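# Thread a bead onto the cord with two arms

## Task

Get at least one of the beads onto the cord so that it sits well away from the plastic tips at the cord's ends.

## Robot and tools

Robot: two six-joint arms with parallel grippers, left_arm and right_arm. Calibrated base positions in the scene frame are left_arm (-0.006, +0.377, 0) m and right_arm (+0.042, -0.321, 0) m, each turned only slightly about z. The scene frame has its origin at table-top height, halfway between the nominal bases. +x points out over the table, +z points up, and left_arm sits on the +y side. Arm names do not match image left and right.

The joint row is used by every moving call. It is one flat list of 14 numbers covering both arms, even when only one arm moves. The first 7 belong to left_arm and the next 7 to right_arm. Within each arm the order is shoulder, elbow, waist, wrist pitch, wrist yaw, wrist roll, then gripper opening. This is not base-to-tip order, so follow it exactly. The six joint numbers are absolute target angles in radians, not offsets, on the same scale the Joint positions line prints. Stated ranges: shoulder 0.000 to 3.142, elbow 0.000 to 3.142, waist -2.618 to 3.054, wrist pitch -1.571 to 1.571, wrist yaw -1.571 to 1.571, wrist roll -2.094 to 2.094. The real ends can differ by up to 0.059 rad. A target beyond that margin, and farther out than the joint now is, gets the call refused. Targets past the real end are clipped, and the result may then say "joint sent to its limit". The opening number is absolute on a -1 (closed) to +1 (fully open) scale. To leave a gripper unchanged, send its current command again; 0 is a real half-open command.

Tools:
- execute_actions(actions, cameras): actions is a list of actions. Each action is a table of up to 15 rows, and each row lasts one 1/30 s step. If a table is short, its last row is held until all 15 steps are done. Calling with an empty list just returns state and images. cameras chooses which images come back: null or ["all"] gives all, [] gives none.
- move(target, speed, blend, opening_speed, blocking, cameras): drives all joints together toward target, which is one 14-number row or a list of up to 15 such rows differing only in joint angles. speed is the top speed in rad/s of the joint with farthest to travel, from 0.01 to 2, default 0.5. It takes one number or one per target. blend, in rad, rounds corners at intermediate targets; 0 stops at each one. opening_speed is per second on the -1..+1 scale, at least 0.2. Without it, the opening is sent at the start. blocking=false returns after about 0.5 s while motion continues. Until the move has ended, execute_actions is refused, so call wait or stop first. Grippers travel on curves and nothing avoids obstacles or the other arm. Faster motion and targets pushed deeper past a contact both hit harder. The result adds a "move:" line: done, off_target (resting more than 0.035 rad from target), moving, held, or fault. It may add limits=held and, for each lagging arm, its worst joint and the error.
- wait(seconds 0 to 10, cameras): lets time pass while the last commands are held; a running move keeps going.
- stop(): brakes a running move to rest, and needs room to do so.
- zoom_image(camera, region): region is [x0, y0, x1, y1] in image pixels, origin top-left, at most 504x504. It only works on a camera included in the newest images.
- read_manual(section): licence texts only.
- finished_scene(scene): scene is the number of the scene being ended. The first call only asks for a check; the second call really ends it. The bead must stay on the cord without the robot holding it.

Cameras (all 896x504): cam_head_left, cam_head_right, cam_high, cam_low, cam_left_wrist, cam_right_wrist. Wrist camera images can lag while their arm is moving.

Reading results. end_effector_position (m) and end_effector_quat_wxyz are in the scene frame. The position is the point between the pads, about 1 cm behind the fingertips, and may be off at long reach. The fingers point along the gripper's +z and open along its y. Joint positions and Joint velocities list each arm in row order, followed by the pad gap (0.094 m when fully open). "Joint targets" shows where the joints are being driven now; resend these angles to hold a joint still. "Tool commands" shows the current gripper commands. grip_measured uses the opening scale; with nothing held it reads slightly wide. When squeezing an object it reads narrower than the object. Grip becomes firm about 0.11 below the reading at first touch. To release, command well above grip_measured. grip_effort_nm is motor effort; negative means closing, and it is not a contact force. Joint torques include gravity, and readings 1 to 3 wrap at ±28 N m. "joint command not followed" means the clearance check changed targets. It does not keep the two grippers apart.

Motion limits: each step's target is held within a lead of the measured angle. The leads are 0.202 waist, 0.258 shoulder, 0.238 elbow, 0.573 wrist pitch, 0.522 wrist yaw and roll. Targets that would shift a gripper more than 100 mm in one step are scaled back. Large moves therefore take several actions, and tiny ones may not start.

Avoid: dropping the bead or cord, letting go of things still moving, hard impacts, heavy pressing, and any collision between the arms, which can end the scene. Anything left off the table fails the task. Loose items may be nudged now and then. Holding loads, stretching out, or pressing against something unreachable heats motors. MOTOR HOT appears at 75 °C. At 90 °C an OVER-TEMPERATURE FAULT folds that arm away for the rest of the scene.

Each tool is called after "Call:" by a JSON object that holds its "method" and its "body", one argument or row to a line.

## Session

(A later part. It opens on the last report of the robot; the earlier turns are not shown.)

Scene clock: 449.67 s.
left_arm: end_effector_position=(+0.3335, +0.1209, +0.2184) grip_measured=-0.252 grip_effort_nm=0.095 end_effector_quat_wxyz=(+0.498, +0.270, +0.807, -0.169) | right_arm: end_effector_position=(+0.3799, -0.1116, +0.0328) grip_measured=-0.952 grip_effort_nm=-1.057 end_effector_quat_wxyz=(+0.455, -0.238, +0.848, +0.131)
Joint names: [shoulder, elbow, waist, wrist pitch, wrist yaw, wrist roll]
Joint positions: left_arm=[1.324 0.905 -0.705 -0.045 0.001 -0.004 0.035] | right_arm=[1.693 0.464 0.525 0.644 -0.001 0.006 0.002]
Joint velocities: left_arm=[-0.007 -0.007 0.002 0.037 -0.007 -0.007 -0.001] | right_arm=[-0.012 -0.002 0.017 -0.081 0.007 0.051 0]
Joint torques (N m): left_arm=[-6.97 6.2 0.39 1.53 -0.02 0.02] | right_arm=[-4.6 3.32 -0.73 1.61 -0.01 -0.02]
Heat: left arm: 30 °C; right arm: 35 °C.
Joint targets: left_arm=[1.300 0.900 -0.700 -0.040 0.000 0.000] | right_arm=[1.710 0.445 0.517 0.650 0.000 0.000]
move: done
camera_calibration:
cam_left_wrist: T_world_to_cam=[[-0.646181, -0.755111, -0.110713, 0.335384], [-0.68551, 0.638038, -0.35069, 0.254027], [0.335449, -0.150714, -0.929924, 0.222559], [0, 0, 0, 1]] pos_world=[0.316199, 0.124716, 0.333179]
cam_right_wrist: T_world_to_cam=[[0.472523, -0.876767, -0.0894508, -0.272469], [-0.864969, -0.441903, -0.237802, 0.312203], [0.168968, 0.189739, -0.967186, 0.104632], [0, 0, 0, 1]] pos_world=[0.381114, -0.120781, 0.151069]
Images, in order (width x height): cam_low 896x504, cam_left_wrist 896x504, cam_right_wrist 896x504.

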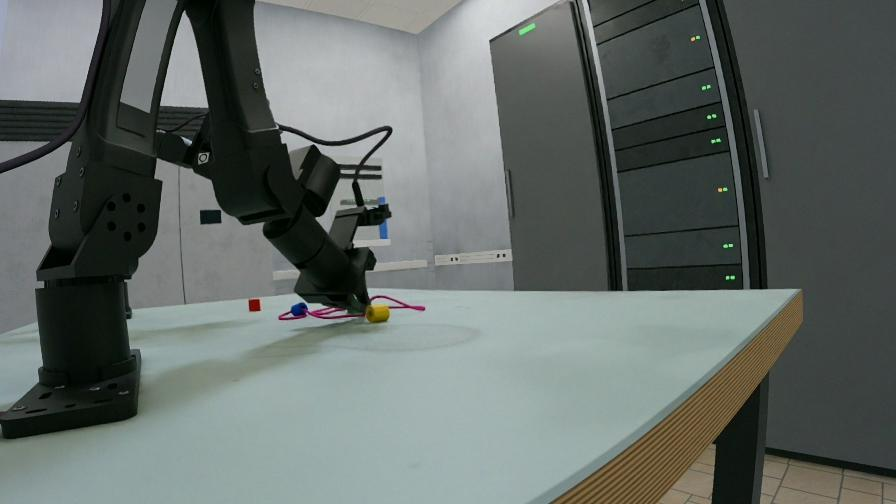

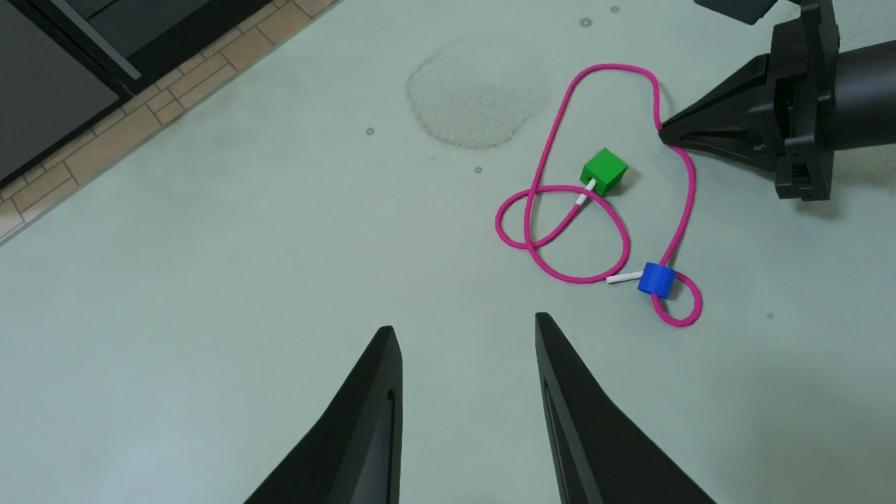

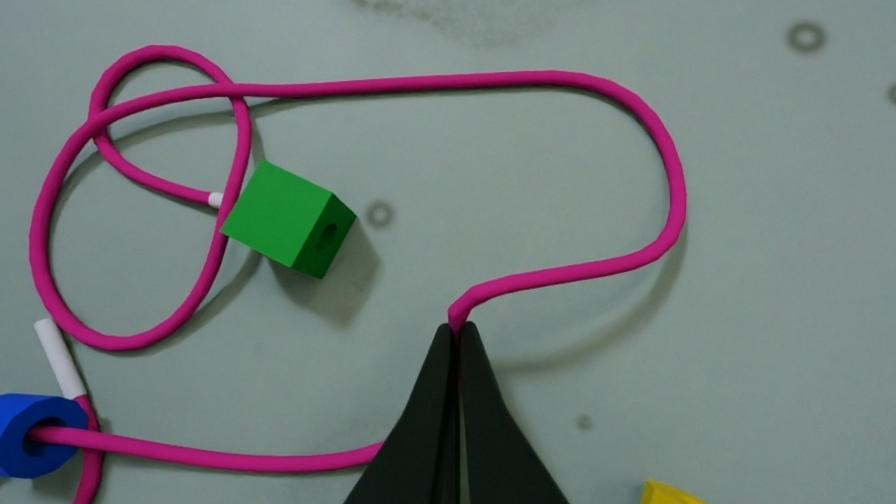

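Call:
{"method": "move", "body": {
  "target": [1.3,0.9,-0.70,-0.04,0,0,-0.25,1.71,0.445,0.517,0.65,0,0,-0.5],
  "opening_speed": 0.4,
  "cameras": ["cam_right_wrist"]
}}

Call:
{"method": "move", "body": {
  "target": [
    [1.3,0.9,-0.70,-0.04,0,0,-0.25,1.52,0.46,0.517,0.60,0,0,-0.5],
    [1.3,0.9,-0.70,-0.04,0,0,-0.25,1.2,0.5,0.3,0.6,0,0,-0.5]
  ],
  "speed": [0.2,0.5],
  "cameras": ["cam_left_wrist","cam_low","cam_high"]
}}

Call:
{"method": "zoom_image", "body": {
  "camera": "cam_left_wrist",
  "region": [470, 30, 770, 340]
}}

Scene clock: 460.23 s.
left_arm: end_effector_position=(+0.3335, +0.1209, +0.2184) grip_measured=-0.252 grip_effort_nm=0.100 end_effector_quat_wxyz=(+0.498, +0.270, +0.807, -0.169) | right_arm: end_effector_position=(+0.3794, -0.1119, +0.0307) grip_measured=-0.503 grip_effort_nm=0.125 end_effector_quat_wxyz=(+0.453, -0.238, +0.849, +0.130)
Joint names: [shoulder, elbow, waist, wrist pitch, wrist yaw, wrist roll]
Joint positions: left_arm=[1.324 0.905 -0.705 -0.045 0.001 -0.004 0.035] | right_arm=[1.699 0.464 0.525 0.645 -0.001 0.006 0.023]
Joint velocities: left_arm=[0.002 0.002 0.012 0.081 0.037 -0.051 0] | right_arm=[-0.012 -0.002 -0.012 0.051 0.007 -0.007 0]
Joint torques (N m): left_arm=[-6.97 6.2 0.39 1.52 -0.03 0.02] | right_arm=[-5.04 3.34 -0.69 1.59 -0.01 -0.05]
Heat: left arm: 29 °C; right arm: 34 °C.
Joint targets: left_arm=[1.300 0.900 -0.700 -0.040 0.000 0.000] | right_arm=[1.710 0.445 0.517 0.650 0.000 0.000]
move: done
camera_calibration:
cam_right_wrist: T_world_to_cam=[[0.472117, -0.877017, -0.0891416, -0.272573], [-0.866039, -0.442562, -0.232628, 0.311359], [0.164568, 0.187028, -0.968472, 0.104101], [0, 0, 0, 1]] pos_world=[0.381204, -0.120726, 0.148952]
Images, in order (width x height): cam_right_wrist 896x504.

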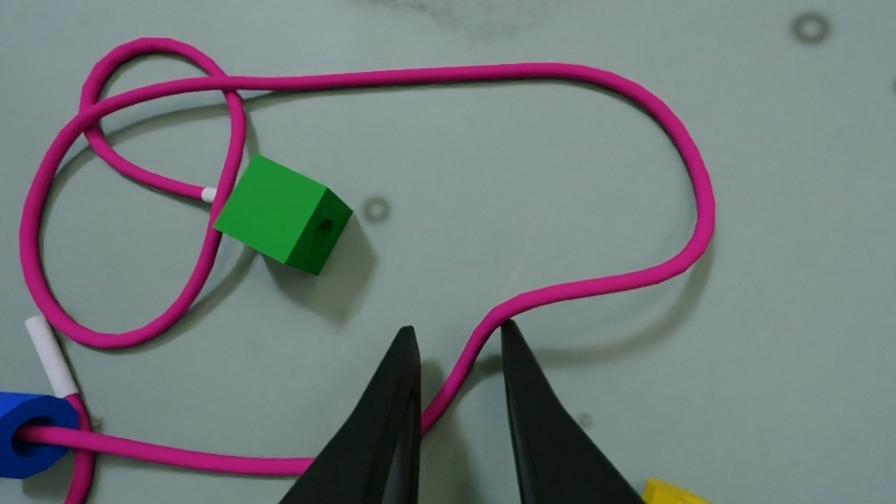

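Scene clock: 462.23 s.
left_arm: end_effector_position=(+0.3335, +0.1209, +0.2184) grip_measured=-0.252 grip_effort_nm=0.095 end_effector_quat_wxyz=(+0.498, +0.270, +0.807, -0.169) | right_arm: end_effector_position=(+0.4133, -0.1914, +0.2042) grip_measured=-0.503 grip_effort_nm=0.120 end_effector_quat_wxyz=(+0.641, -0.125, +0.749, +0.110)
Joint names: [shoulder, elbow, waist, wrist pitch, wrist yaw, wrist roll]
Joint positions: left_arm=[1.324 0.905 -0.705 -0.045 0.001 -0.004 0.035] | right_arm=[1.216 0.464 0.306 0.598 -0.001 0.005 0.023]
Joint velocities: left_arm=[-0.012 0.002 -0.012 -0.007 -0.066 0.007 -0.001] | right_arm=[-0.007 0.017 -0.027 -0.051 0.022 -0.022 -0.001]
Joint torques (N m): left_arm=[-6.97 6.2 0.4 1.52 -0.03 0.03] | right_arm=[-4.79 9.5 -0.61 1.79 0 -0.05]
Heat: left arm: 29 °C; right arm: 34 °C.
Joint targets: left_arm=[1.300 0.900 -0.700 -0.040 0.000 0.000] | right_arm=[1.200 0.500 0.300 0.600 0.000 0.000]
move: off_target (right_arm); right_arm: the elbow is farthest, 0.036 rad from its target
camera_calibration:
cam_left_wrist: T_world_to_cam=[[-0.646181, -0.755111, -0.110713, 0.335384], [-0.68551, 0.638038, -0.35069, 0.254027], [0.335449, -0.150714, -0.929924, 0.222559], [0, 0, 0, 1]] pos_world=[0.316199, 0.124716, 0.333179]
Images, in order (width x height): cam_high 896x504, cam_low 896x504, cam_left_wrist 896x504.

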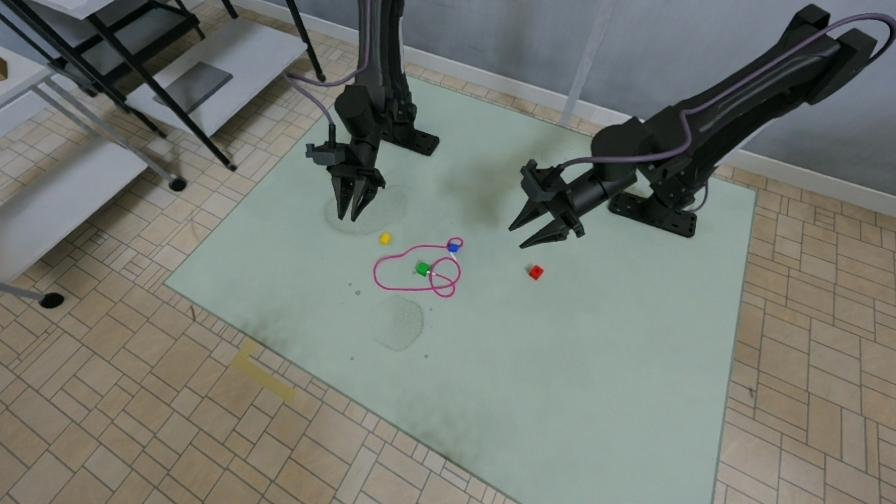

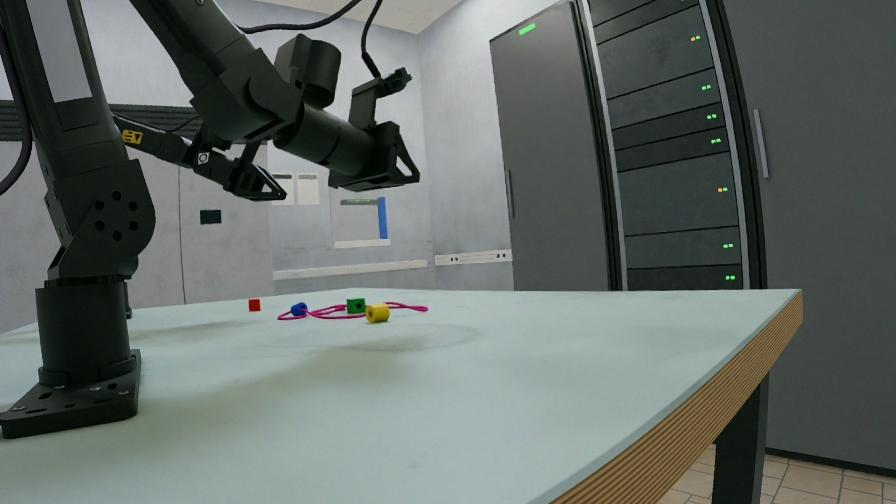

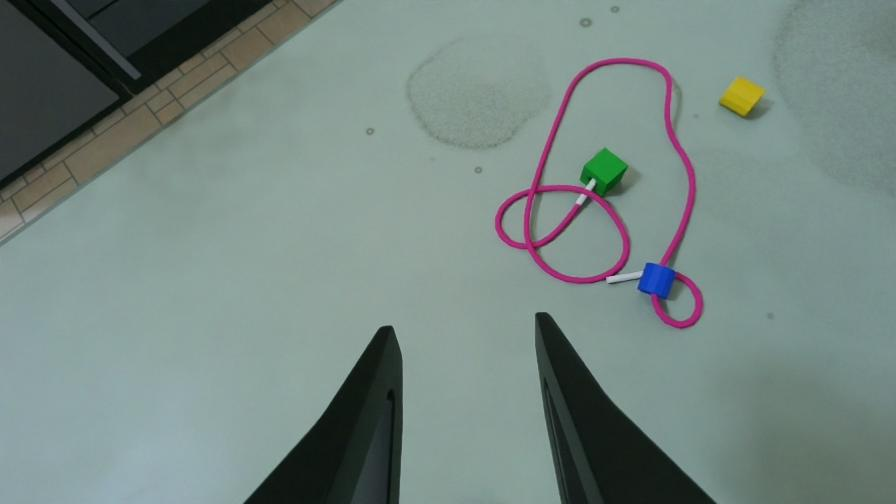

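Scaled by 1.626 from the camera's 896x504 image, which has a finer 1280x720 frame.

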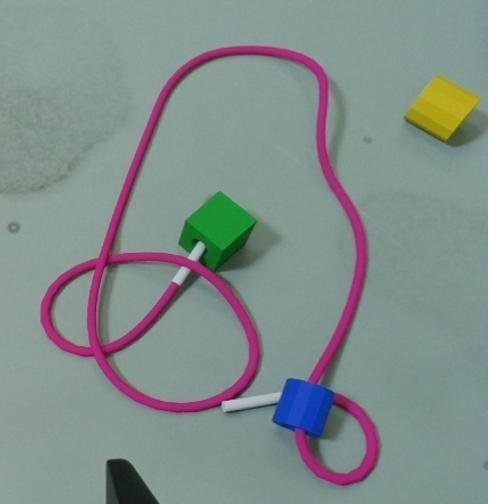

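Call:
{"method": "finished_scene", "body": {
  "scene": 2
}}

This call ended nothing. Check each condition of the task against the scene as it is now, look again where you are not sure, and mend what is not met. Then call finished_scene again.

Call:
{"method": "finished_scene", "body": {
  "scene": 2
}}

The scene is finished: the task was done.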